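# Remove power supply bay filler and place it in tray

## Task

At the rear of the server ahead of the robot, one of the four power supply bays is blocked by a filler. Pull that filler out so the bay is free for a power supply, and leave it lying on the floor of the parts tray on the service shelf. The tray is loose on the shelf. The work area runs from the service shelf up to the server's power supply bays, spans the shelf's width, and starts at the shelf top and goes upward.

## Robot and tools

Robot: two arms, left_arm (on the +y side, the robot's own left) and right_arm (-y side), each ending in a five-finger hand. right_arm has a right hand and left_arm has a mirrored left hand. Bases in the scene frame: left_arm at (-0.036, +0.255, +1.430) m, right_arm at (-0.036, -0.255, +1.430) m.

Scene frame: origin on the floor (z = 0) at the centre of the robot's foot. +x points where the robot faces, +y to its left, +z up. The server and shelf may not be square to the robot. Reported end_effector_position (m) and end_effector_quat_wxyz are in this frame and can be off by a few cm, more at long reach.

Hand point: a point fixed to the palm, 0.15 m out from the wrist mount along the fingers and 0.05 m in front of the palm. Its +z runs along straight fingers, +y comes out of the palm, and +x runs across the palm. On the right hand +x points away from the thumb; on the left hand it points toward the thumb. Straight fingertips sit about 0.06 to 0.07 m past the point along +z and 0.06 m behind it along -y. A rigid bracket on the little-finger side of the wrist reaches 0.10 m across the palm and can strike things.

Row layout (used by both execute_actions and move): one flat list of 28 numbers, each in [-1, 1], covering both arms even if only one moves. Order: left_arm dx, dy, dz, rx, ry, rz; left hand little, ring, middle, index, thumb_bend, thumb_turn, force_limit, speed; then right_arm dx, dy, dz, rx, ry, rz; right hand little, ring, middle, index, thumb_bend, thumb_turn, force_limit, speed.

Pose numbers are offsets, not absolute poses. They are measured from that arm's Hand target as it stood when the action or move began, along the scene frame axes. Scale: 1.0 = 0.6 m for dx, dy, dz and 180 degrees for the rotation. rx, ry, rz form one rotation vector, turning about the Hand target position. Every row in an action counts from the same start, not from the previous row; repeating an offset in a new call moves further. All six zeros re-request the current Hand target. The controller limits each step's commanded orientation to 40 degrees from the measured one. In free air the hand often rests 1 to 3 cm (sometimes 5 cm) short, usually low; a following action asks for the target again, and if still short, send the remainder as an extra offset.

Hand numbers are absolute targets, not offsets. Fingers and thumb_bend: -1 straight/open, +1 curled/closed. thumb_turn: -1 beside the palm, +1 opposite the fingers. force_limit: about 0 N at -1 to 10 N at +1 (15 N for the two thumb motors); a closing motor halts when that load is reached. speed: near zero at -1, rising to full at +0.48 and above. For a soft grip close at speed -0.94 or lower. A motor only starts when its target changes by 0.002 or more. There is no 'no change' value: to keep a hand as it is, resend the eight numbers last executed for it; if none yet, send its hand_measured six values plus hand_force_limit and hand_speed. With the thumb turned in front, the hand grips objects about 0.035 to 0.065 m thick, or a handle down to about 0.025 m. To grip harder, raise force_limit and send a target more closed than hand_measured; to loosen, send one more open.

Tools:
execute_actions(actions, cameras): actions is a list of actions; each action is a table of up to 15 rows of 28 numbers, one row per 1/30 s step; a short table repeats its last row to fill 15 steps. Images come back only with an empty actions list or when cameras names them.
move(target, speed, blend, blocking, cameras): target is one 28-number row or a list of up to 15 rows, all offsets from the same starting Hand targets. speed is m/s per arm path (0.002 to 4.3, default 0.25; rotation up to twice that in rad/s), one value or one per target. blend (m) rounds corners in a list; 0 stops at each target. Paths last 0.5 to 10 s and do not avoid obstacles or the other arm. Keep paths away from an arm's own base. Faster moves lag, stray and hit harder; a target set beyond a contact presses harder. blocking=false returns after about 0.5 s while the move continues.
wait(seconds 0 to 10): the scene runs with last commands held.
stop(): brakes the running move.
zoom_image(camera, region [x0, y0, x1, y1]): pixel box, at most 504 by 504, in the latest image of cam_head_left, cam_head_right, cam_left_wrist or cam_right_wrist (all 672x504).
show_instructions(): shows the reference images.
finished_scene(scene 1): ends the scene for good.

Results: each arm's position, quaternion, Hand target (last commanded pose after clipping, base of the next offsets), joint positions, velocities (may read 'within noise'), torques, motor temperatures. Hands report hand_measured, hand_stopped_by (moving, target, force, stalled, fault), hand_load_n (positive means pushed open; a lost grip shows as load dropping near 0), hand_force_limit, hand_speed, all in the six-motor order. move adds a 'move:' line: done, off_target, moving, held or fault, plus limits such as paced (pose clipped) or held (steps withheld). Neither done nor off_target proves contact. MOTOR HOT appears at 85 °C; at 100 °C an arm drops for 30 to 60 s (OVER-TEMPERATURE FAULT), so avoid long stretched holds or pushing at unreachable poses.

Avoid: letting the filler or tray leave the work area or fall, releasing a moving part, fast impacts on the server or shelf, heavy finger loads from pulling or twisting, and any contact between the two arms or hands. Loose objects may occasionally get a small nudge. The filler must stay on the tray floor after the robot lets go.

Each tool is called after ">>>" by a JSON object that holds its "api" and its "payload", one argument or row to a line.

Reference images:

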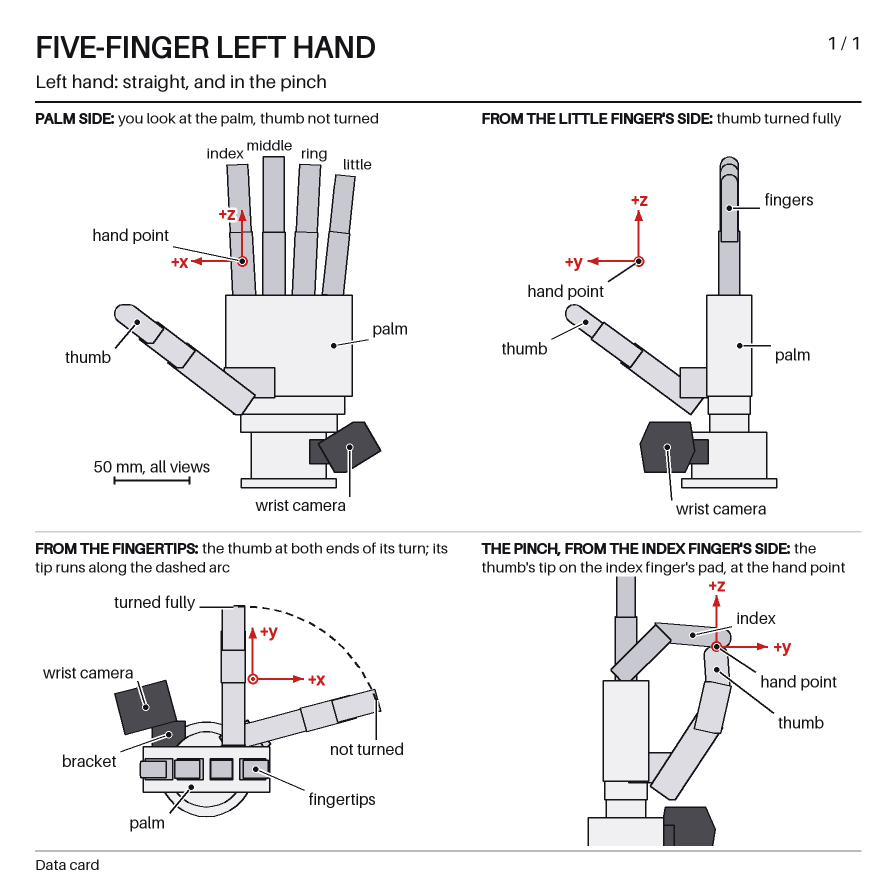

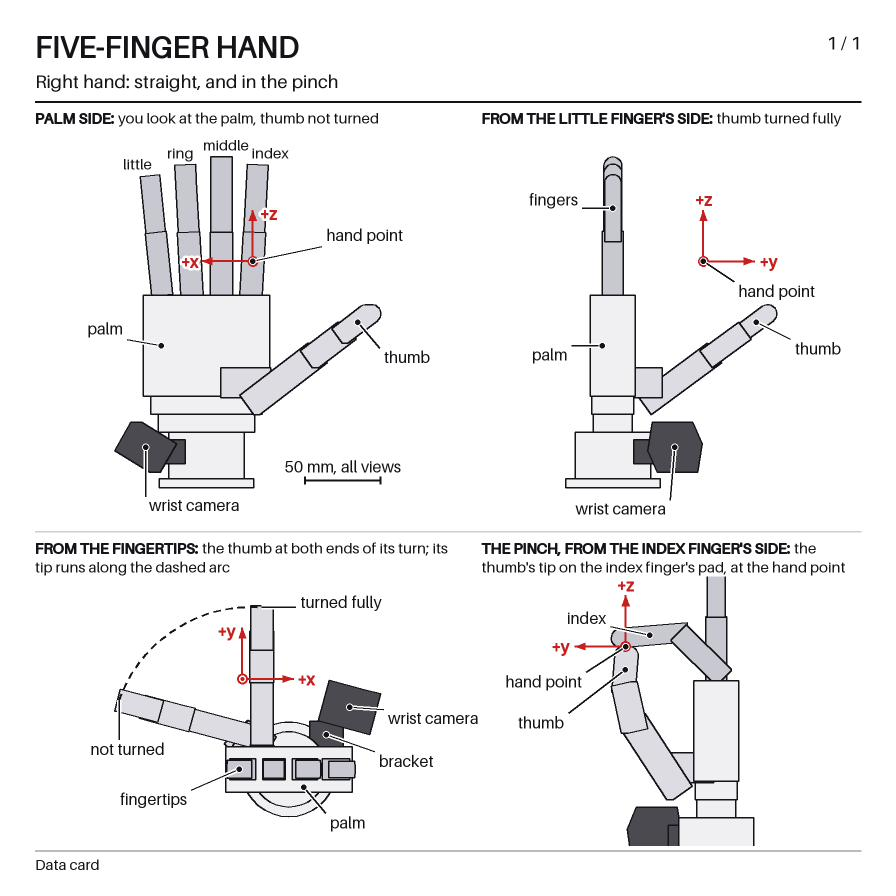

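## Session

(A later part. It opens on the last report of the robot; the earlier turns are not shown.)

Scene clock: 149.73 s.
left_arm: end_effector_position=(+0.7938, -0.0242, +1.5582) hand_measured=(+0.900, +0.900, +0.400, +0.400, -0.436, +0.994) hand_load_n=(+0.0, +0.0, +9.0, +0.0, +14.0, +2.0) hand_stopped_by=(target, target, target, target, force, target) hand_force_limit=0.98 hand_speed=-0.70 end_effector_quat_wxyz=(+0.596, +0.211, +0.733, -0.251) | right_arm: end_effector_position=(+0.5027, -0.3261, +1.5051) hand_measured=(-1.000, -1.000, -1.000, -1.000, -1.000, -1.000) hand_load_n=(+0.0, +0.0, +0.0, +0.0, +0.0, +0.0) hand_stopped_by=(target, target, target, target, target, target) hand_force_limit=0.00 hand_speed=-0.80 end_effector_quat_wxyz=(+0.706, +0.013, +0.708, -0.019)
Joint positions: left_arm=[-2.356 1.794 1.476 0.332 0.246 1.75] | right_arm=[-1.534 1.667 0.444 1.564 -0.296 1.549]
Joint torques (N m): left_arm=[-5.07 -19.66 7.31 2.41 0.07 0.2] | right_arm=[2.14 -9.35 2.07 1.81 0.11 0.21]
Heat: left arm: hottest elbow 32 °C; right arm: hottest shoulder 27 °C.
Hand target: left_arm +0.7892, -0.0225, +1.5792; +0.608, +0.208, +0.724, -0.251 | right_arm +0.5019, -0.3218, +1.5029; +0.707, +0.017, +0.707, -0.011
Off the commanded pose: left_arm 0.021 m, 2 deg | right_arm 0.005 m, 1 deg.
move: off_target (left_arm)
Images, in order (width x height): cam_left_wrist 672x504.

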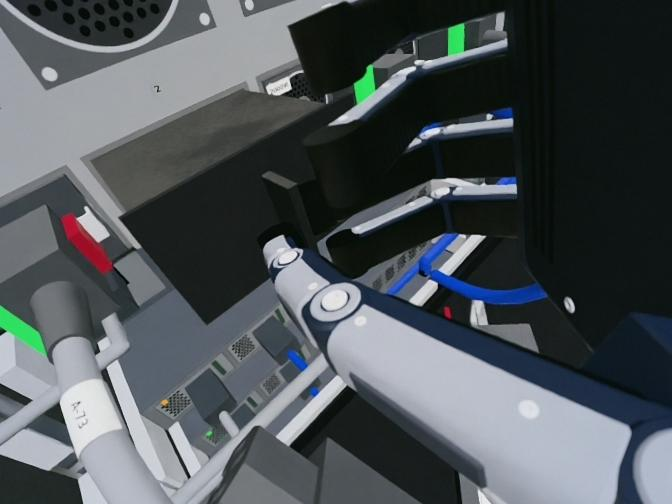

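>>> {"api": "move", "payload": {
  "target": [-0.012,0,0,0,0,0,0.9,0.9,0.4,0.4,0.0,0.995,0.98,-0.7,0,0,0,0,0,0,-1,-1,-1,-1,-1,-1,0,-0.8],
  "cameras": ["cam_left_wrist"],
  "speed": 0.03
}}

Scene clock: 150.73 s.
left_arm: end_effector_position=(+0.7882, -0.0239, +1.5592) hand_measured=(+0.900, +0.900, +0.398, +0.400, -0.436, +0.994) hand_load_n=(+0.0, +0.0, +9.5, +0.0, +14.0, +2.0) hand_stopped_by=(target, target, target, target, force, target) hand_force_limit=0.98 hand_speed=-0.70 end_effector_quat_wxyz=(+0.598, +0.210, +0.732, -0.251) | right_arm: end_effector_position=(+0.5027, -0.3261, +1.5051) hand_measured=(-1.000, -1.000, -1.000, -1.000, -1.000, -1.000) hand_load_n=(+0.0, +0.0, +0.0, +0.0, +0.0, +0.0) hand_stopped_by=(target, target, target, target, target, target) hand_force_limit=0.00 hand_speed=-0.80 end_effector_quat_wxyz=(+0.706, +0.013, +0.708, -0.019)
Joint positions: left_arm=[-2.359 1.783 1.454 0.345 0.242 1.75] | right_arm=[-1.534 1.667 0.444 1.564 -0.296 1.549]
Joint torques (N m): left_arm=[-5.13 -19.72 7.01 2.26 0.05 0.19] | right_arm=[1.96 -9.52 2.13 1.81 0.08 0.21]
Heat: left arm: hottest elbow 32 °C; right arm: hottest shoulder 27 °C.
Hand target: left_arm +0.7820, -0.0223, +1.5793; +0.608, +0.208, +0.724, -0.251 | right_arm +0.5019, -0.3218, +1.5029; +0.707, +0.017, +0.707, -0.011
Off the commanded pose: left_arm 0.021 m, 1 deg | right_arm 0.005 m, 1 deg.
move: off_target (left_arm)
Images, in order (width x height): cam_left_wrist 672x504.

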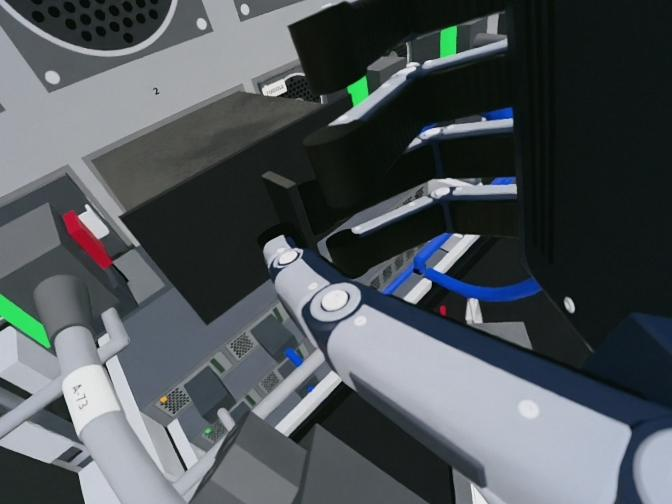

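>>> {"api": "wait", "payload": {
  "seconds": 0.1,
  "cameras": ["cam_head_left","cam_head_right","cam_right_wrist"]
}}

>>> {"api": "zoom_image", "payload": {
  "camera": "cam_head_left",
  "region": [390, 40, 530, 145]
}}

>>> {"api": "zoom_image", "payload": {
  "camera": "cam_head_right",
  "region": [320, 40, 460, 145]
}}

>>> {"api": "zoom_image", "payload": {
  "camera": "cam_right_wrist",
  "region": [480, 150, 672, 294]
}}

Scene clock: 151.30 s.
left_arm: end_effector_position=(+0.7882, -0.0239, +1.5592) hand_measured=(+0.900, +0.900, +0.398, +0.400, -0.436, +0.994) hand_load_n=(+0.0, +0.0, +9.5, +0.0, +13.5, +2.0) hand_stopped_by=(target, target, target, target, force, target) hand_force_limit=0.98 hand_speed=-0.70 end_effector_quat_wxyz=(+0.598, +0.210, +0.732, -0.251) | right_arm: end_effector_position=(+0.5027, -0.3261, +1.5051) hand_measured=(-1.000, -1.000, -1.000, -1.000, -1.000, -1.000) hand_load_n=(+0.0, +0.0, +0.0, +0.0, +0.0, +0.0) hand_stopped_by=(target, target, target, target, target, target) hand_force_limit=0.00 hand_speed=-0.80 end_effector_quat_wxyz=(+0.706, +0.013, +0.708, -0.019)
Joint positions: left_arm=[-2.359 1.783 1.454 0.345 0.242 1.75] | right_arm=[-1.534 1.667 0.444 1.564 -0.296 1.549]
Joint torques (N m): left_arm=[-5.13 -19.66 7.02 2.29 0.05 0.2] | right_arm=[1.85 -9.76 2.04 1.77 0.09 0.22]
Heat: left arm: hottest elbow 32 °C; right arm: hottest shoulder 27 °C.
Hand target: left_arm +0.7820, -0.0223, +1.5793; +0.608, +0.208, +0.724, -0.251 | right_arm +0.5019, -0.3218, +1.5029; +0.707, +0.017, +0.707, -0.011
Off the commanded pose: left_arm 0.021 m, 1 deg | right_arm 0.005 m, 1 deg.
wait: 0.10 s; at rest from the start
Images, in order (width x height): cam_head_left 672x504, cam_head_right 672x504, cam_right_wrist 672x504.

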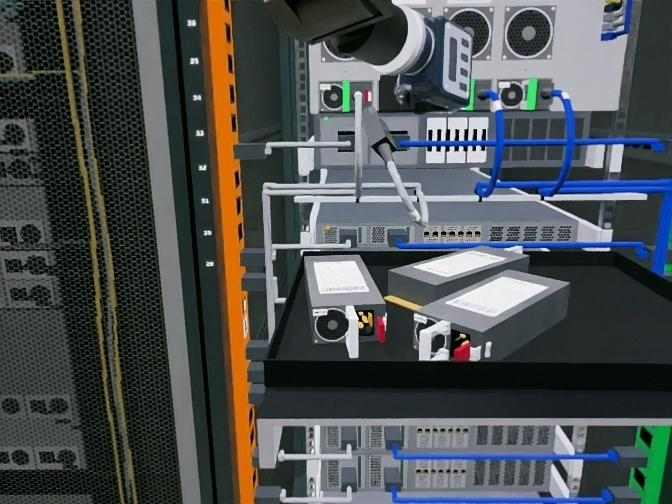

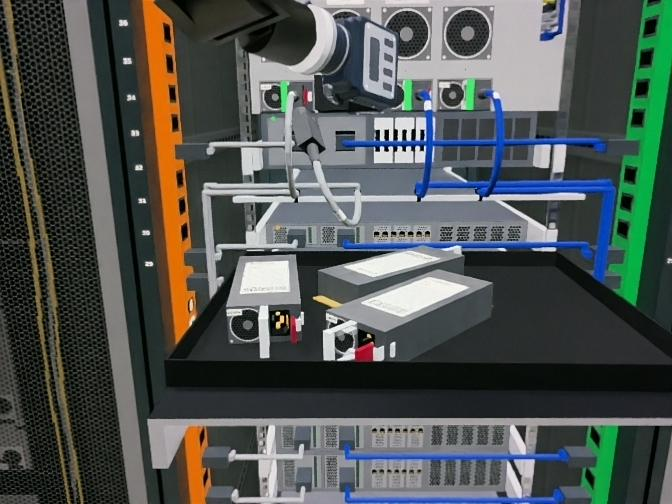

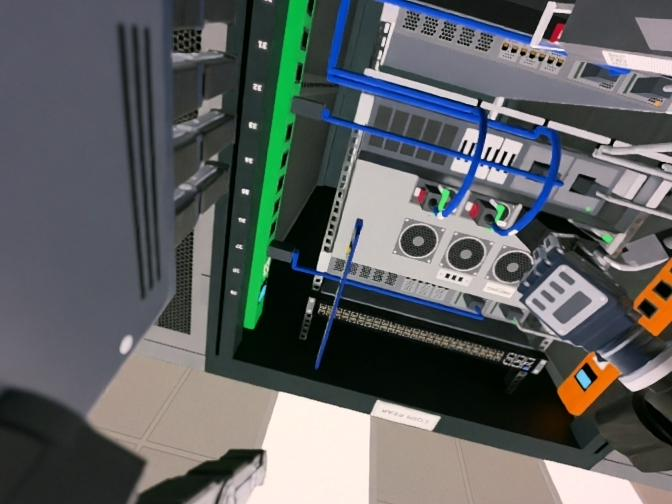

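Scaled by 3.600 from the camera's 672x504 image, which has a finer 960x720 frame.

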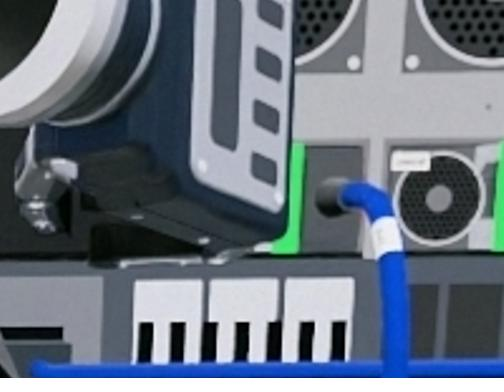

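Scaled by 3.600 from the camera's 672x504 image, which has a finer 960x720 frame.

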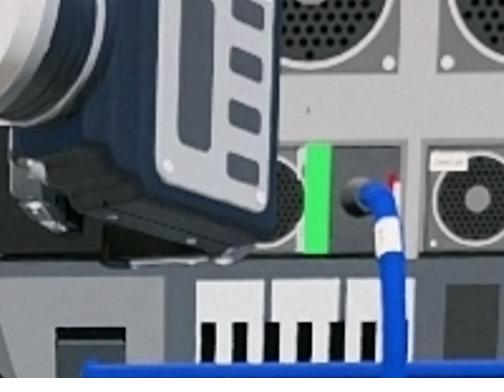

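Scaled by 2.625 from the camera's 672x504 image, which has a finer 960x720 frame.

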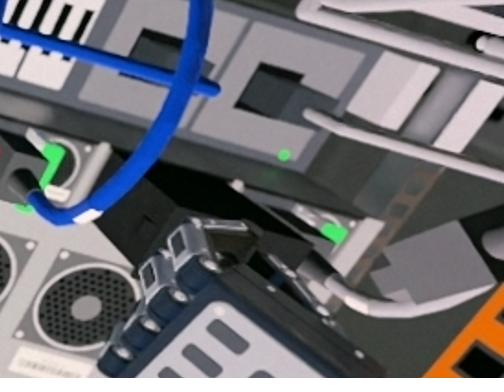

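>>> {"api": "move", "payload": {
  "target": [
    [-0.003,0.008,0.003,0,0,0,0.9,0.9,0.4,0.4,0.0,0.995,0.98,-0.7,0,0,0,0,0,0,-1,-1,-1,-1,-1,-1,0,-0.8],
    [-0.006,-0.008,-0.003,0,0,0,0.9,0.9,0.4,0.4,0.0,0.995,0.98,-0.7,0,0,0,0,0,0,-1,-1,-1,-1,-1,-1,0,-0.8],
    [-0.009,0.008,0.006,0,0,0,0.9,0.9,0.4,0.4,0.0,0.995,0.98,-0.7,0,0,0,0,0,0,-1,-1,-1,-1,-1,-1,0,-0.8],
    [-0.010,0.0,0.0,0,0,0,0.9,0.9,0.4,0.4,0.0,0.995,0.98,-0.7,0,0,0,0,0,0,-1,-1,-1,-1,-1,-1,0,-0.8]
  ],
  "cameras": ["cam_left_wrist"],
  "speed": 0.03,
  "blend": 0.002
}}

Scene clock: 156.80 s.
left_arm: end_effector_position=(+0.7854, -0.0234, +1.5597) hand_measured=(+0.900, +0.900, +0.398, +0.400, -0.436, +0.994) hand_load_n=(+0.0, +0.0, +16.5, +0.0, +11.0, +1.5) hand_stopped_by=(target, target, target, target, force, target) hand_force_limit=0.98 hand_speed=-0.70 end_effector_quat_wxyz=(+0.600, +0.210, +0.731, -0.250) | right_arm: end_effector_position=(+0.5027, -0.3261, +1.5051) hand_measured=(-1.000, -1.000, -1.000, -1.000, -1.000, -1.000) hand_load_n=(-0.5, +0.0, +0.0, +0.0, +0.0, +0.0) hand_stopped_by=(target, target, target, target, target, target) hand_force_limit=0.00 hand_speed=-0.80 end_effector_quat_wxyz=(+0.706, +0.013, +0.708, -0.019)
Joint positions: left_arm=[-2.361 1.777 1.442 0.356 0.238 1.751] | right_arm=[-1.534 1.667 0.444 1.564 -0.296 1.549]
Joint torques (N m): left_arm=[-5.3 -19.96 6.32 2.26 0.06 0.19] | right_arm=[2.08 -9.76 2.1 1.78 0.09 0.21]
Heat: left arm: hottest elbow 32 °C; right arm: hottest shoulder 27 °C.
Hand target: left_arm +0.7760, -0.0224, +1.5792; +0.608, +0.208, +0.724, -0.251 | right_arm +0.5019, -0.3218, +1.5029; +0.707, +0.017, +0.707, -0.011
Off the commanded pose: left_arm 0.022 m, 1 deg | right_arm 0.005 m, 1 deg.
move: off_target (left_arm)
Images, in order (width x height): cam_left_wrist 672x504.

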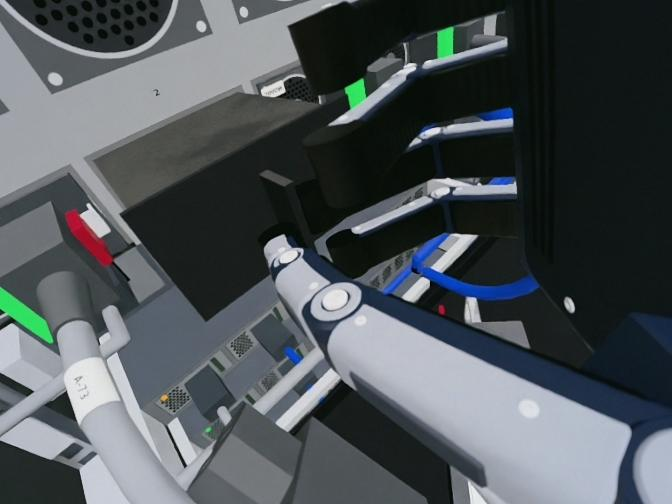

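>>> {"api": "move", "payload": {
  "target": [
    [0,0,0,0,0,0,0.9,0.9,0.4,0.4,0.0,0.995,0.98,-0.7,0.15,0.05,-0.02,0,0,0.08,-1,-1,-1,-1,-1,-1,0,-0.8]
  ],
  "cameras": ["cam_left_wrist","cam_right_wrist"],
  "speed": 0.1
}}

>>> {"api": "zoom_image", "payload": {
  "camera": "cam_right_wrist",
  "region": [440, 120, 672, 294]
}}

Scene clock: 159.93 s.
left_arm: end_effector_position=(+0.7854, -0.0234, +1.5597) hand_measured=(+0.900, +0.900, +0.398, +0.400, -0.436, +0.994) hand_load_n=(+0.0, +0.0, +17.0, -0.5, +11.0, +2.0) hand_stopped_by=(target, target, target, target, force, target) hand_force_limit=0.98 hand_speed=-0.70 end_effector_quat_wxyz=(+0.600, +0.210, +0.731, -0.250) | right_arm: end_effector_position=(+0.5827, -0.2949, +1.4927) hand_measured=(-1.000, -1.000, -1.000, -1.000, -1.000, -1.000) hand_load_n=(+0.0, +0.0, +0.0, +0.0, +0.0, +0.0) hand_stopped_by=(target, target, target, target, target, target) hand_force_limit=0.00 hand_speed=-0.80 end_effector_quat_wxyz=(+0.701, -0.067, +0.706, +0.076)
Joint positions: left_arm=[-2.361 1.777 1.442 0.356 0.238 1.751] | right_arm=[-1.49 1.747 0.719 1.352 -0.501 1.549]
Joint torques (N m): left_arm=[-5.25 -19.84 6.32 2.22 0.05 0.19] | right_arm=[2.37 -12.98 6.3 0.73 -0.06 0.01]
Heat: left arm: hottest elbow 32 °C; right arm: hottest shoulder 27 °C.
Hand target: left_arm +0.7760, -0.0224, +1.5792; +0.608, +0.208, +0.724, -0.251 | right_arm +0.5919, -0.2919, +1.4909; +0.703, -0.072, +0.703, +0.078
Off the commanded pose: left_arm 0.022 m, 1 deg | right_arm 0.010 m, 1 deg.
move: off_target (left_arm)
Images, in order (width x height): cam_left_wrist 672x504, cam_right_wrist 672x504.

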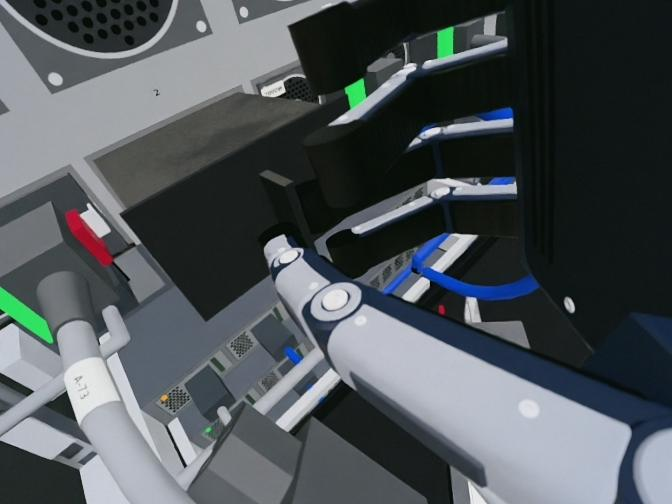

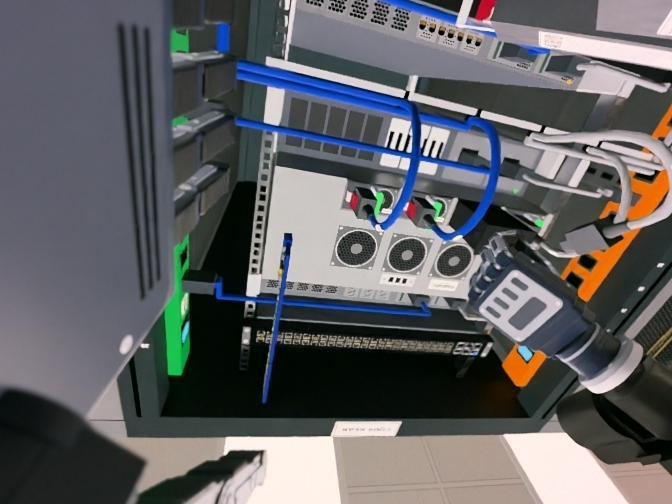

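Scaled by 2.172 from the camera's 672x504 image, which has a finer 960x720 frame.

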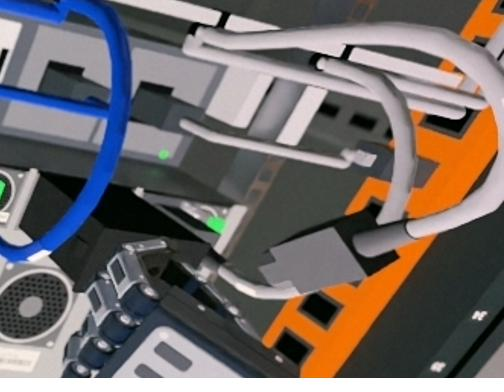

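>>> {"api": "move", "payload": {
  "target": [-0.012,0.0,0.0,0,0,0,0.9,0.9,0.4,0.4,0.0,0.995,0.98,-0.7,0,0,0,0,0,0,-1,-1,-1,-1,-1,-1,0,-0.8],
  "cameras": ["cam_left_wrist"],
  "speed": 0.03
}}

>>> {"api": "zoom_image", "payload": {
  "camera": "cam_left_wrist",
  "region": [80, 50, 400, 290]
}}

Scene clock: 161.80 s.
left_arm: end_effector_position=(+0.7703, -0.0213, +1.5556) hand_measured=(+0.900, +0.900, +0.400, +0.400, -0.432, +0.994) hand_load_n=(+0.0, +0.0, +0.0, +0.0, +0.0, +0.0) hand_stopped_by=(target, target, target, target, force, target) hand_force_limit=0.98 hand_speed=-0.70 end_effector_quat_wxyz=(+0.594, +0.211, +0.736, -0.248) | right_arm: end_effector_position=(+0.5827, -0.2949, +1.4927) hand_measured=(-1.000, -1.000, -1.000, -1.000, -1.000, -1.000) hand_load_n=(+0.0, +0.0, +0.0, +0.0, +0.0, +0.0) hand_stopped_by=(target, target, target, target, target, target) hand_force_limit=0.00 hand_speed=-0.80 end_effector_quat_wxyz=(+0.701, -0.067, +0.706, +0.076)
Joint positions: left_arm=[-2.367 1.749 1.392 0.364 0.229 1.752] | right_arm=[-1.49 1.747 0.719 1.352 -0.501 1.549]
Joint torques (N m): left_arm=[-5.01 -18.55 8.16 2.39 0.25 0.18] | right_arm=[2.67 -12.69 6.22 0.83 -0.1 0.03]
Heat: left arm: hottest elbow 32 °C; right arm: hottest shoulder 27 °C.
Hand target: left_arm +0.7687, -0.0224, +1.5791; +0.608, +0.208, +0.724, -0.251 | right_arm +0.5919, -0.2919, +1.4909; +0.703, -0.072, +0.703, +0.078
Off the commanded pose: left_arm 0.024 m, 2 deg | right_arm 0.010 m, 1 deg.
move: off_target (left_arm)
Images, in order (width x height): cam_left_wrist 672x504.

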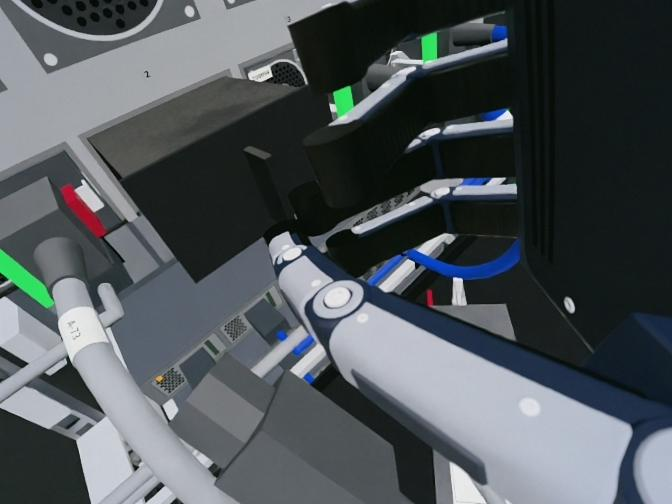

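Scaled by 1.575 from the camera's 672x504 image, which has a finer 960x720 frame.

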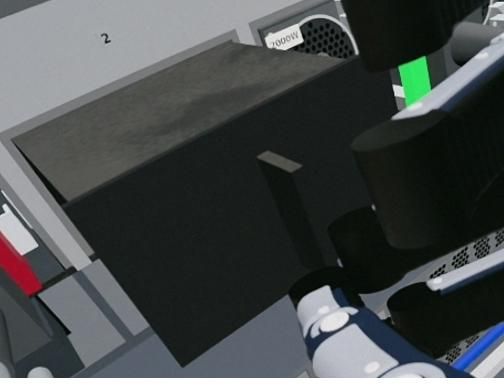

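>>> {"api": "move", "payload": {
  "target": [
    [0,0,0,0,0,0,0.9,0.9,0.4,0.4,-0.75,0.995,0.95,-0.3,0,0,0,0,0,0,-1,-1,-1,-1,-1,-1,0,-0.8],
    [0,-0.018,0,0,0,0,0.9,0.9,0.4,0.4,-0.75,0.995,0.95,-0.3,0,0,0,0,0,0,-1,-1,-1,-1,-1,-1,0,-0.8],
    [0.063,-0.018,-0.014,0,0,0,0.9,0.9,0.4,0.4,-0.75,0.995,0.95,-0.3,0,0,0,0,0,0,-1,-1,-1,-1,-1,-1,0,-0.8]
  ],
  "cameras": ["cam_left_wrist"],
  "speed": 0.05
}}

>>> {"api": "zoom_image", "payload": {
  "camera": "cam_left_wrist",
  "region": [180, 130, 380, 280]
}}

Scene clock: 166.47 s.
left_arm: end_effector_position=(+0.7866, -0.0371, +1.5606) hand_measured=(+0.900, +0.900, +0.400, +0.400, -0.750, +0.994) hand_load_n=(+0.0, +0.0, +0.0, +0.0, +0.0, +0.0) hand_stopped_by=(target, target, target, target, target, target) hand_force_limit=0.95 hand_speed=-0.30 end_effector_quat_wxyz=(+0.598, +0.214, +0.729, -0.254) | right_arm: end_effector_position=(+0.5827, -0.2949, +1.4927) hand_measured=(-1.000, -1.000, -1.000, -1.000, -1.000, -1.000) hand_load_n=(+0.0, +0.0, +0.0, +0.0, +0.0, +0.0) hand_stopped_by=(target, target, target, target, target, target) hand_force_limit=0.00 hand_speed=-0.80 end_effector_quat_wxyz=(+0.701, -0.067, +0.706, +0.076)
Joint positions: left_arm=[-2.377 1.793 1.465 0.346 0.234 1.752] | right_arm=[-1.49 1.747 0.719 1.352 -0.501 1.549]
Joint torques (N m): left_arm=[-3.84 -15.62 13.24 1.36 0.49 0.18] | right_arm=[2.14 -12.51 6.27 0.98 -0.12 0.03]
Heat: left arm: hottest elbow 32 °C; right arm: hottest shoulder 27 °C.
Hand target: left_arm +0.8066, -0.0332, +1.5708; +0.608, +0.208, +0.724, -0.251 | right_arm +0.5919, -0.2919, +1.4909; +0.703, -0.072, +0.703, +0.078
Off the commanded pose: left_arm 0.023 m, 1 deg | right_arm 0.010 m, 1 deg.
move: off_target (left_arm)
Images, in order (width x height): cam_left_wrist 672x504.

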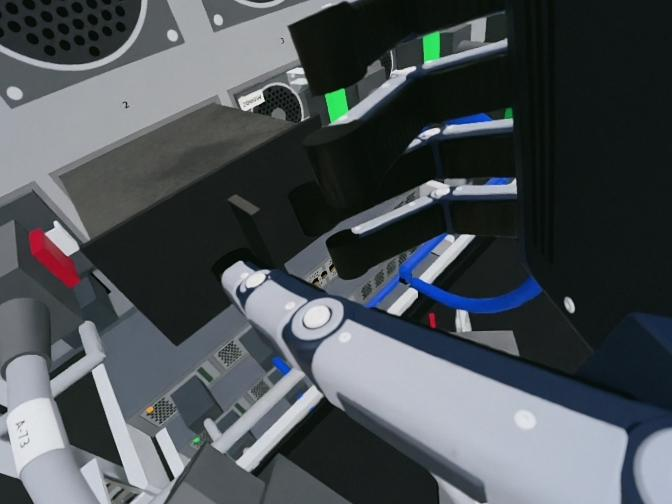

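Scaled by 2.520 from the camera's 672x504 image, which has a finer 960x720 frame.

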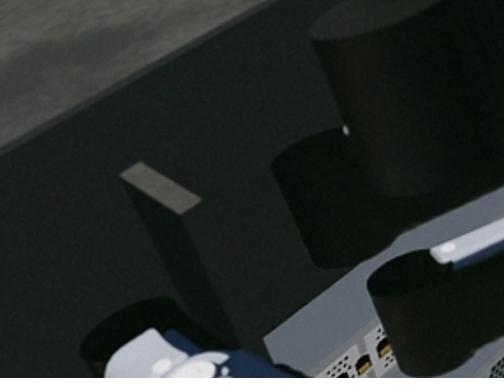

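>>> {"api": "move", "payload": {
  "target": [
    [0.006,0,-0.001,0,0,0,0.9,0.9,0.4,0.4,-0.75,0.995,0.95,-0.3,0,0,0,0,0,0,-1,-1,-1,-1,-1,-1,0,-0.8],
    [0.006,0.031,-0.001,0,0,0,0.9,0.9,0.4,0.4,-0.75,0.995,0.95,-0.3,0,0,0,0,0,0,-1,-1,-1,-1,-1,-1,0,-0.8]
  ],
  "cameras": ["cam_left_wrist"],
  "speed": 0.04
}}

>>> {"api": "zoom_image", "payload": {
  "camera": "cam_left_wrist",
  "region": [180, 130, 380, 280]
}}

Scene clock: 169.97 s.
left_arm: end_effector_position=(+0.7940, -0.0280, +1.5598) hand_measured=(+0.900, +0.900, +0.400, +0.400, -0.750, +0.994) hand_load_n=(+0.0, +0.0, +0.0, +0.0, -0.5, +0.5) hand_stopped_by=(target, target, target, target, target, target) hand_force_limit=0.95 hand_speed=-0.30 end_effector_quat_wxyz=(+0.599, +0.216, +0.727, -0.258) | right_arm: end_effector_position=(+0.5827, -0.2949, +1.4927) hand_measured=(-1.000, -1.000, -1.000, -1.000, -1.000, -1.000) hand_load_n=(+0.0, +0.5, +0.0, +0.0, +0.0, +0.0) hand_stopped_by=(target, target, target, target, target, target) hand_force_limit=0.00 hand_speed=-0.80 end_effector_quat_wxyz=(+0.701, -0.067, +0.706, +0.076)
Joint positions: left_arm=[-2.356 1.798 1.477 0.342 0.266 1.752] | right_arm=[-1.49 1.747 0.719 1.352 -0.501 1.549]
Joint torques (N m): left_arm=[-3.14 -17.03 11.62 1.42 0.37 0.17] | right_arm=[2.02 -12.81 6.24 0.92 -0.1 0.01]
Heat: left arm: hottest elbow 32 °C; right arm: hottest shoulder 27 °C.
Hand target: left_arm +0.8102, -0.0145, +1.5701; +0.608, +0.208, +0.724, -0.251 | right_arm +0.5919, -0.2919, +1.4909; +0.703, -0.072, +0.703, +0.078
Off the commanded pose: left_arm 0.023 m, 2 deg | right_arm 0.010 m, 1 deg.
move: off_target (left_arm)
Images, in order (width x height): cam_left_wrist 672x504.

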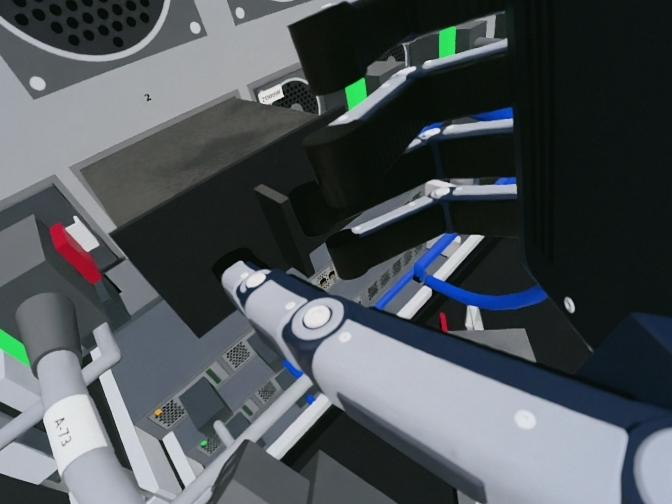

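Scaled by 2.520 from the camera's 672x504 image, which has a finer 960x720 frame.

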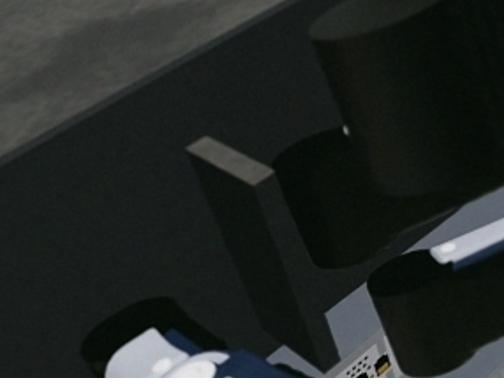

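>>> {"api": "move", "payload": {
  "target": [
    [0.0,0.003,0,0,0,0,0.9,0.9,0.4,0.4,0.0,0.995,1.0,-0.7,0,0,0,0,0,0,-1,-1,-1,-1,-1,-1,0,-0.8],
    [-0.02,-0.02,0.018,0,0,0,0.9,0.9,0.4,0.4,0.0,0.995,1.0,-0.7,0,0,0,0,0,0,-1,-1,-1,-1,-1,-1,0,-0.8],
    [-0.05,-0.02,0.018,0,0,0,0.9,0.9,0.4,0.4,0.0,0.995,1.0,-0.7,0,0,0,0,0,0,-1,-1,-1,-1,-1,-1,0,-0.8]
  ],
  "cameras": ["cam_left_wrist"],
  "speed": 0.04
}}

>>> {"api": "zoom_image", "payload": {
  "camera": "cam_left_wrist",
  "region": [80, 50, 400, 290]
}}

Scene clock: 172.87 s.
left_arm: end_effector_position=(+0.7855, -0.0243, +1.5597) hand_measured=(+0.900, +0.900, +0.400, +0.400, -0.438, +0.994) hand_load_n=(+0.0, +0.0, +7.5, +0.0, +14.0, +2.0) hand_stopped_by=(target, target, target, target, force, target) hand_force_limit=1.00 hand_speed=-0.70 end_effector_quat_wxyz=(+0.597, +0.210, +0.734, -0.248) | right_arm: end_effector_position=(+0.5827, -0.2949, +1.4927) hand_measured=(-1.000, -1.000, -1.000, -1.000, -1.000, -1.000) hand_load_n=(+0.0, +0.0, +0.0, +0.0, +0.0, +0.0) hand_stopped_by=(target, target, target, target, target, target) hand_force_limit=0.00 hand_speed=-0.80 end_effector_quat_wxyz=(+0.701, -0.067, +0.706, +0.076)
Joint positions: left_arm=[-2.364 1.777 1.448 0.342 0.231 1.752] | right_arm=[-1.49 1.747 0.719 1.352 -0.501 1.549]
Joint torques (N m): left_arm=[-5.36 -19.25 7.51 2.39 0.17 0.18] | right_arm=[2.37 -12.86 6.3 1.02 -0.07 0.04]
Heat: left arm: hottest elbow 33 °C; right arm: hottest shoulder 27 °C.
Hand target: left_arm +0.7802, -0.0265, +1.5810; +0.608, +0.208, +0.724, -0.251 | right_arm +0.5919, -0.2919, +1.4909; +0.703, -0.072, +0.703, +0.078
Off the commanded pose: left_arm 0.022 m, 2 deg | right_arm 0.010 m, 1 deg.
move: off_target (left_arm)
Images, in order (width x height): cam_left_wrist 672x504.

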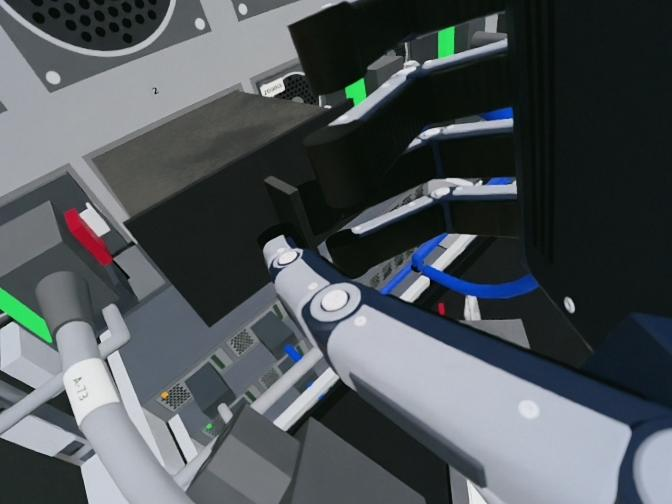

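Scaled by 1.575 from the camera's 672x504 image, which has a finer 960x720 frame.

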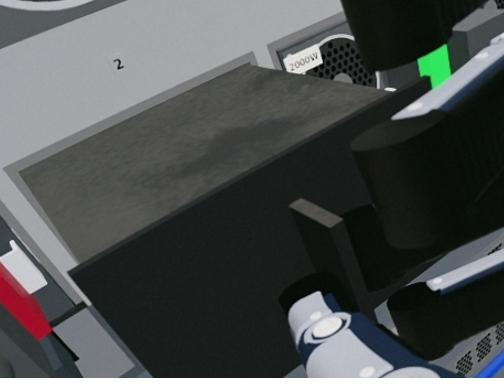

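>>> {"api": "move", "payload": {
  "target": [-0.012,0,0,0,0,0,0.9,0.9,0.4,0.4,0.0,0.995,1.0,-0.7,0,0,0,0,0,0,-1,-1,-1,-1,-1,-1,0,-0.8],
  "cameras": [],
  "speed": 0.04
}}

Scene clock: 173.80 s.
left_arm: end_effector_position=(+0.7843, -0.0241, +1.5596) hand_measured=(+0.900, +0.900, +0.398, +0.400, -0.438, +0.994) hand_load_n=(+0.0, +0.0, +15.5, +0.0, +11.0, +2.0) hand_stopped_by=(target, target, target, target, force, target) hand_force_limit=1.00 hand_speed=-0.70 end_effector_quat_wxyz=(+0.600, +0.209, +0.732, -0.247) | right_arm: end_effector_position=(+0.5827, -0.2949, +1.4927) hand_measured=(-1.000, -1.000, -1.000, -1.000, -1.000, -1.000) hand_load_n=(+0.0, +0.0, +0.0, +0.0, +0.0, +0.0) hand_stopped_by=(target, target, target, target, target, target) hand_force_limit=0.00 hand_speed=-0.80 end_effector_quat_wxyz=(+0.701, -0.067, +0.706, +0.076)
Joint positions: left_arm=[-2.365 1.776 1.439 0.358 0.23 1.752] | right_arm=[-1.49 1.747 0.719 1.352 -0.501 1.549]
Joint torques (N m): left_arm=[-5.66 -20.01 6.24 2.19 0.04 0.18] | right_arm=[2.14 -12.75 6.19 0.92 -0.09 0.03]
Heat: left arm: hottest elbow 33 °C; right arm: hottest shoulder 27 °C.
Hand target: left_arm +0.7729, -0.0266, +1.5811; +0.608, +0.208, +0.724, -0.251 | right_arm +0.5919, -0.2919, +1.4909; +0.703, -0.072, +0.703, +0.078
Off the commanded pose: left_arm 0.024 m, 1 deg | right_arm 0.010 m, 1 deg.
move: off_target (left_arm)
No camera images: "cameras" was empty.

>>> {"api": "wait", "payload": {
  "seconds": 0.1,
  "cameras": ["cam_head_left","cam_head_right","cam_left_wrist"]
}}

>>> {"api": "zoom_image", "payload": {
  "camera": "cam_head_left",
  "region": [350, 60, 450, 135]
}}

>>> {"api": "zoom_image", "payload": {
  "camera": "cam_head_right",
  "region": [280, 60, 380, 135]
}}

>>> {"api": "zoom_image", "payload": {
  "camera": "cam_left_wrist",
  "region": [60, 120, 300, 370]
}}

Scene clock: 174.73 s.
left_arm: end_effector_position=(+0.7843, -0.0241, +1.5596) hand_measured=(+0.900, +0.900, +0.398, +0.400, -0.438, +0.994) hand_load_n=(+0.0, +0.0, +15.5, +0.0, +11.0, +2.0) hand_stopped_by=(target, target, target, target, force, target) hand_force_limit=1.00 hand_speed=-0.70 end_effector_quat_wxyz=(+0.600, +0.209, +0.732, -0.247) | right_arm: end_effector_position=(+0.5827, -0.2949, +1.4927) hand_measured=(-1.000, -1.000, -1.000, -1.000, -1.000, -1.000) hand_load_n=(+0.0, +0.0, +0.0, +0.0, +0.0, -0.5) hand_stopped_by=(target, target, target, target, target, target) hand_force_limit=0.00 hand_speed=-0.80 end_effector_quat_wxyz=(+0.701, -0.067, +0.706, +0.076)
Joint positions: left_arm=[-2.365 1.776 1.439 0.358 0.23 1.752] | right_arm=[-1.49 1.747 0.719 1.352 -0.501 1.549]
Joint torques (N m): left_arm=[-5.66 -20.07 6.24 2.21 0.05 0.18] | right_arm=[2.26 -12.63 6.2 0.88 -0.09 0.04]
Heat: left arm: hottest elbow 32 °C; right arm: hottest shoulder 27 °C.
Hand target: left_arm +0.7729, -0.0267, +1.5810; +0.608, +0.208, +0.724, -0.251 | right_arm +0.5919, -0.2919, +1.4909; +0.703, -0.072, +0.703, +0.078
Off the commanded pose: left_arm 0.024 m, 1 deg | right_arm 0.010 m, 1 deg.
wait: 0.10 s; at rest from the start
Images, in order (width x height): cam_head_left 672x504, cam_head_right 672x504, cam_left_wrist 672x504.

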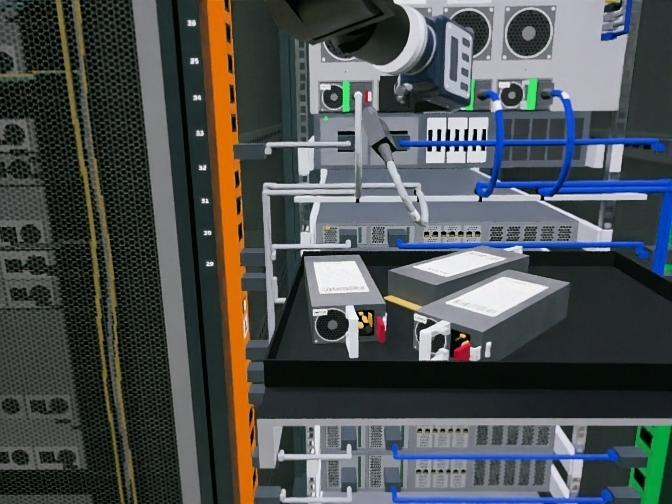

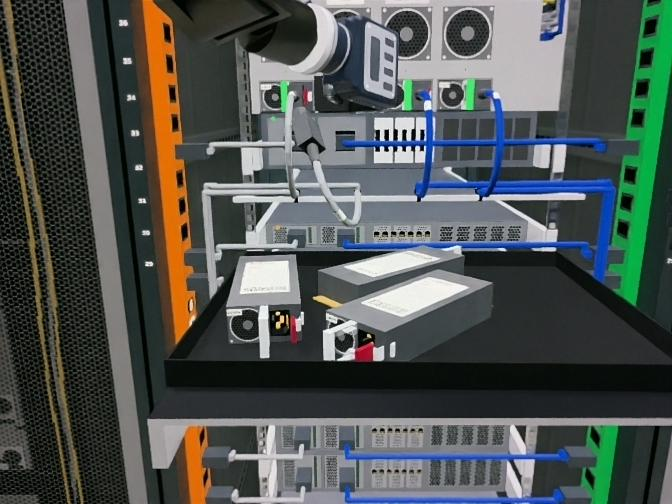

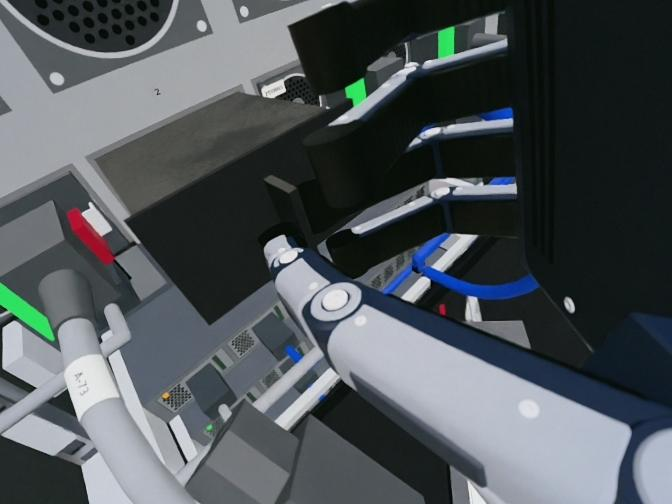

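Scaled by 5.040 from the camera's 672x504 image, which has a finer 960x720 frame.

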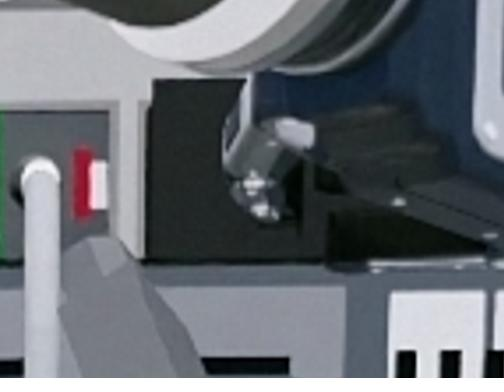

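Scaled by 5.040 from the camera's 672x504 image, which has a finer 960x720 frame.

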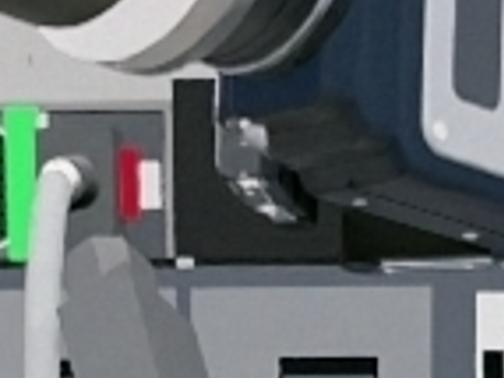

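Scaled by 2.016 from the camera's 672x504 image, which has a finer 960x720 frame.

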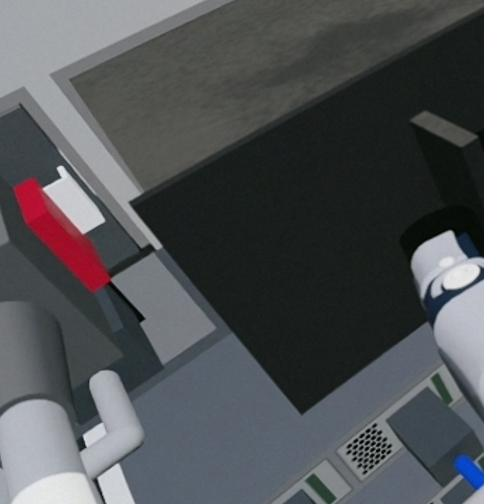

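>>> {"api": "move", "payload": {
  "target": [
    [0.0135,0.004,0.014,0,0,0,0.9,0.9,0.4,0.4,0.0,0.995,1.0,-0.7,0,0,0,0,0,0,-1,-1,-1,-1,-1,-1,0,-0.8],
    [0.0135,0.004,-0.012,0,0,0,0.9,0.9,0.4,0.4,0.0,0.995,1.0,-0.7,0,0,0,0,0,0,-1,-1,-1,-1,-1,-1,0,-0.8],
    [0.01,0.018,0,0,0,0,0.9,0.9,0.4,0.4,0.0,0.995,1.0,-0.7,0,0,0,0,0,0,-1,-1,-1,-1,-1,-1,0,-0.8],
    [0.01,-0.01,0,0,0,0,0.9,0.9,0.4,0.4,0.0,0.995,1.0,-0.7,0,0,0,0,0,0,-1,-1,-1,-1,-1,-1,0,-0.8],
    [0.0065,0.004,0.014,0,0,0,0.9,0.9,0.4,0.4,0.0,0.995,1.0,-0.7,0,0,0,0,0,0,-1,-1,-1,-1,-1,-1,0,-0.8],
    [0.0065,0.004,-0.012,0,0,0,0.9,0.9,0.4,0.4,0.0,0.995,1.0,-0.7,0,0,0,0,0,0,-1,-1,-1,-1,-1,-1,0,-0.8],
    [0.003,0.018,0,0,0,0,0.9,0.9,0.4,0.4,0.0,0.995,1.0,-0.7,0,0,0,0,0,0,-1,-1,-1,-1,-1,-1,0,-0.8],
    [0.003,-0.01,0,0,0,0,0.9,0.9,0.4,0.4,0.0,0.995,1.0,-0.7,0,0,0,0,0,0,-1,-1,-1,-1,-1,-1,0,-0.8],
    [0.003,0.002,0.002,0,0,0,0.9,0.9,0.4,0.4,0.0,0.995,1.0,-0.7,0,0,0,0,0,0,-1,-1,-1,-1,-1,-1,0,-0.8]
  ],
  "cameras": ["cam_left_wrist"],
  "speed": 0.05,
  "blend": 0.001
}}

>>> {"api": "zoom_image", "payload": {
  "camera": "cam_left_wrist",
  "region": [60, 60, 380, 300]
}}

Scene clock: 178.93 s.
left_arm: end_effector_position=(+0.7743, -0.0240, +1.5590) hand_measured=(+0.900, +0.900, +0.398, +0.400, -0.438, +0.994) hand_load_n=(+0.0, +0.0, +11.5, +0.5, +12.0, +2.0) hand_stopped_by=(target, target, target, target, force, target) hand_force_limit=1.00 hand_speed=-0.70 end_effector_quat_wxyz=(+0.596, +0.210, +0.735, -0.246) | right_arm: end_effector_position=(+0.5827, -0.2949, +1.4927) hand_measured=(-1.000, -1.000, -1.000, -1.000, -1.000, -1.000) hand_load_n=(+0.0, +0.0, +0.0, +0.0, +0.0, +0.0) hand_stopped_by=(target, target, target, target, target, target) hand_force_limit=0.00 hand_speed=-0.80 end_effector_quat_wxyz=(+0.701, -0.067, +0.706, +0.076)
Joint positions: left_arm=[-2.371 1.756 1.409 0.358 0.221 1.753] | right_arm=[-1.49 1.747 0.719 1.352 -0.501 1.549]
Joint torques (N m): left_arm=[-5.01 -18.43 8.9 1.98 0.48 0.17] | right_arm=[2.26 -12.63 6.16 0.95 -0.1 0.03]
Heat: left arm: hottest elbow 32 °C; right arm: hottest shoulder 28 °C.
Hand target: left_arm +0.7748, -0.0255, +1.5822; +0.608, +0.208, +0.724, -0.251 | right_arm +0.5919, -0.2919, +1.4909; +0.703, -0.072, +0.703, +0.078
Off the commanded pose: left_arm 0.023 m, 2 deg | right_arm 0.010 m, 1 deg.
move: off_target (left_arm)
Images, in order (width x height): cam_left_wrist 672x504.

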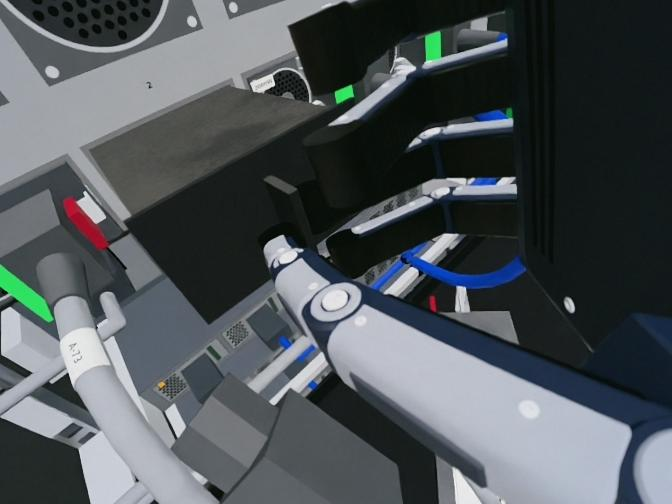

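Scaled by 1.575 from the camera's 672x504 image, which has a finer 960x720 frame.

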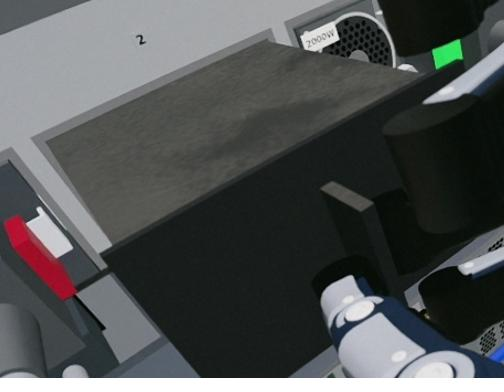

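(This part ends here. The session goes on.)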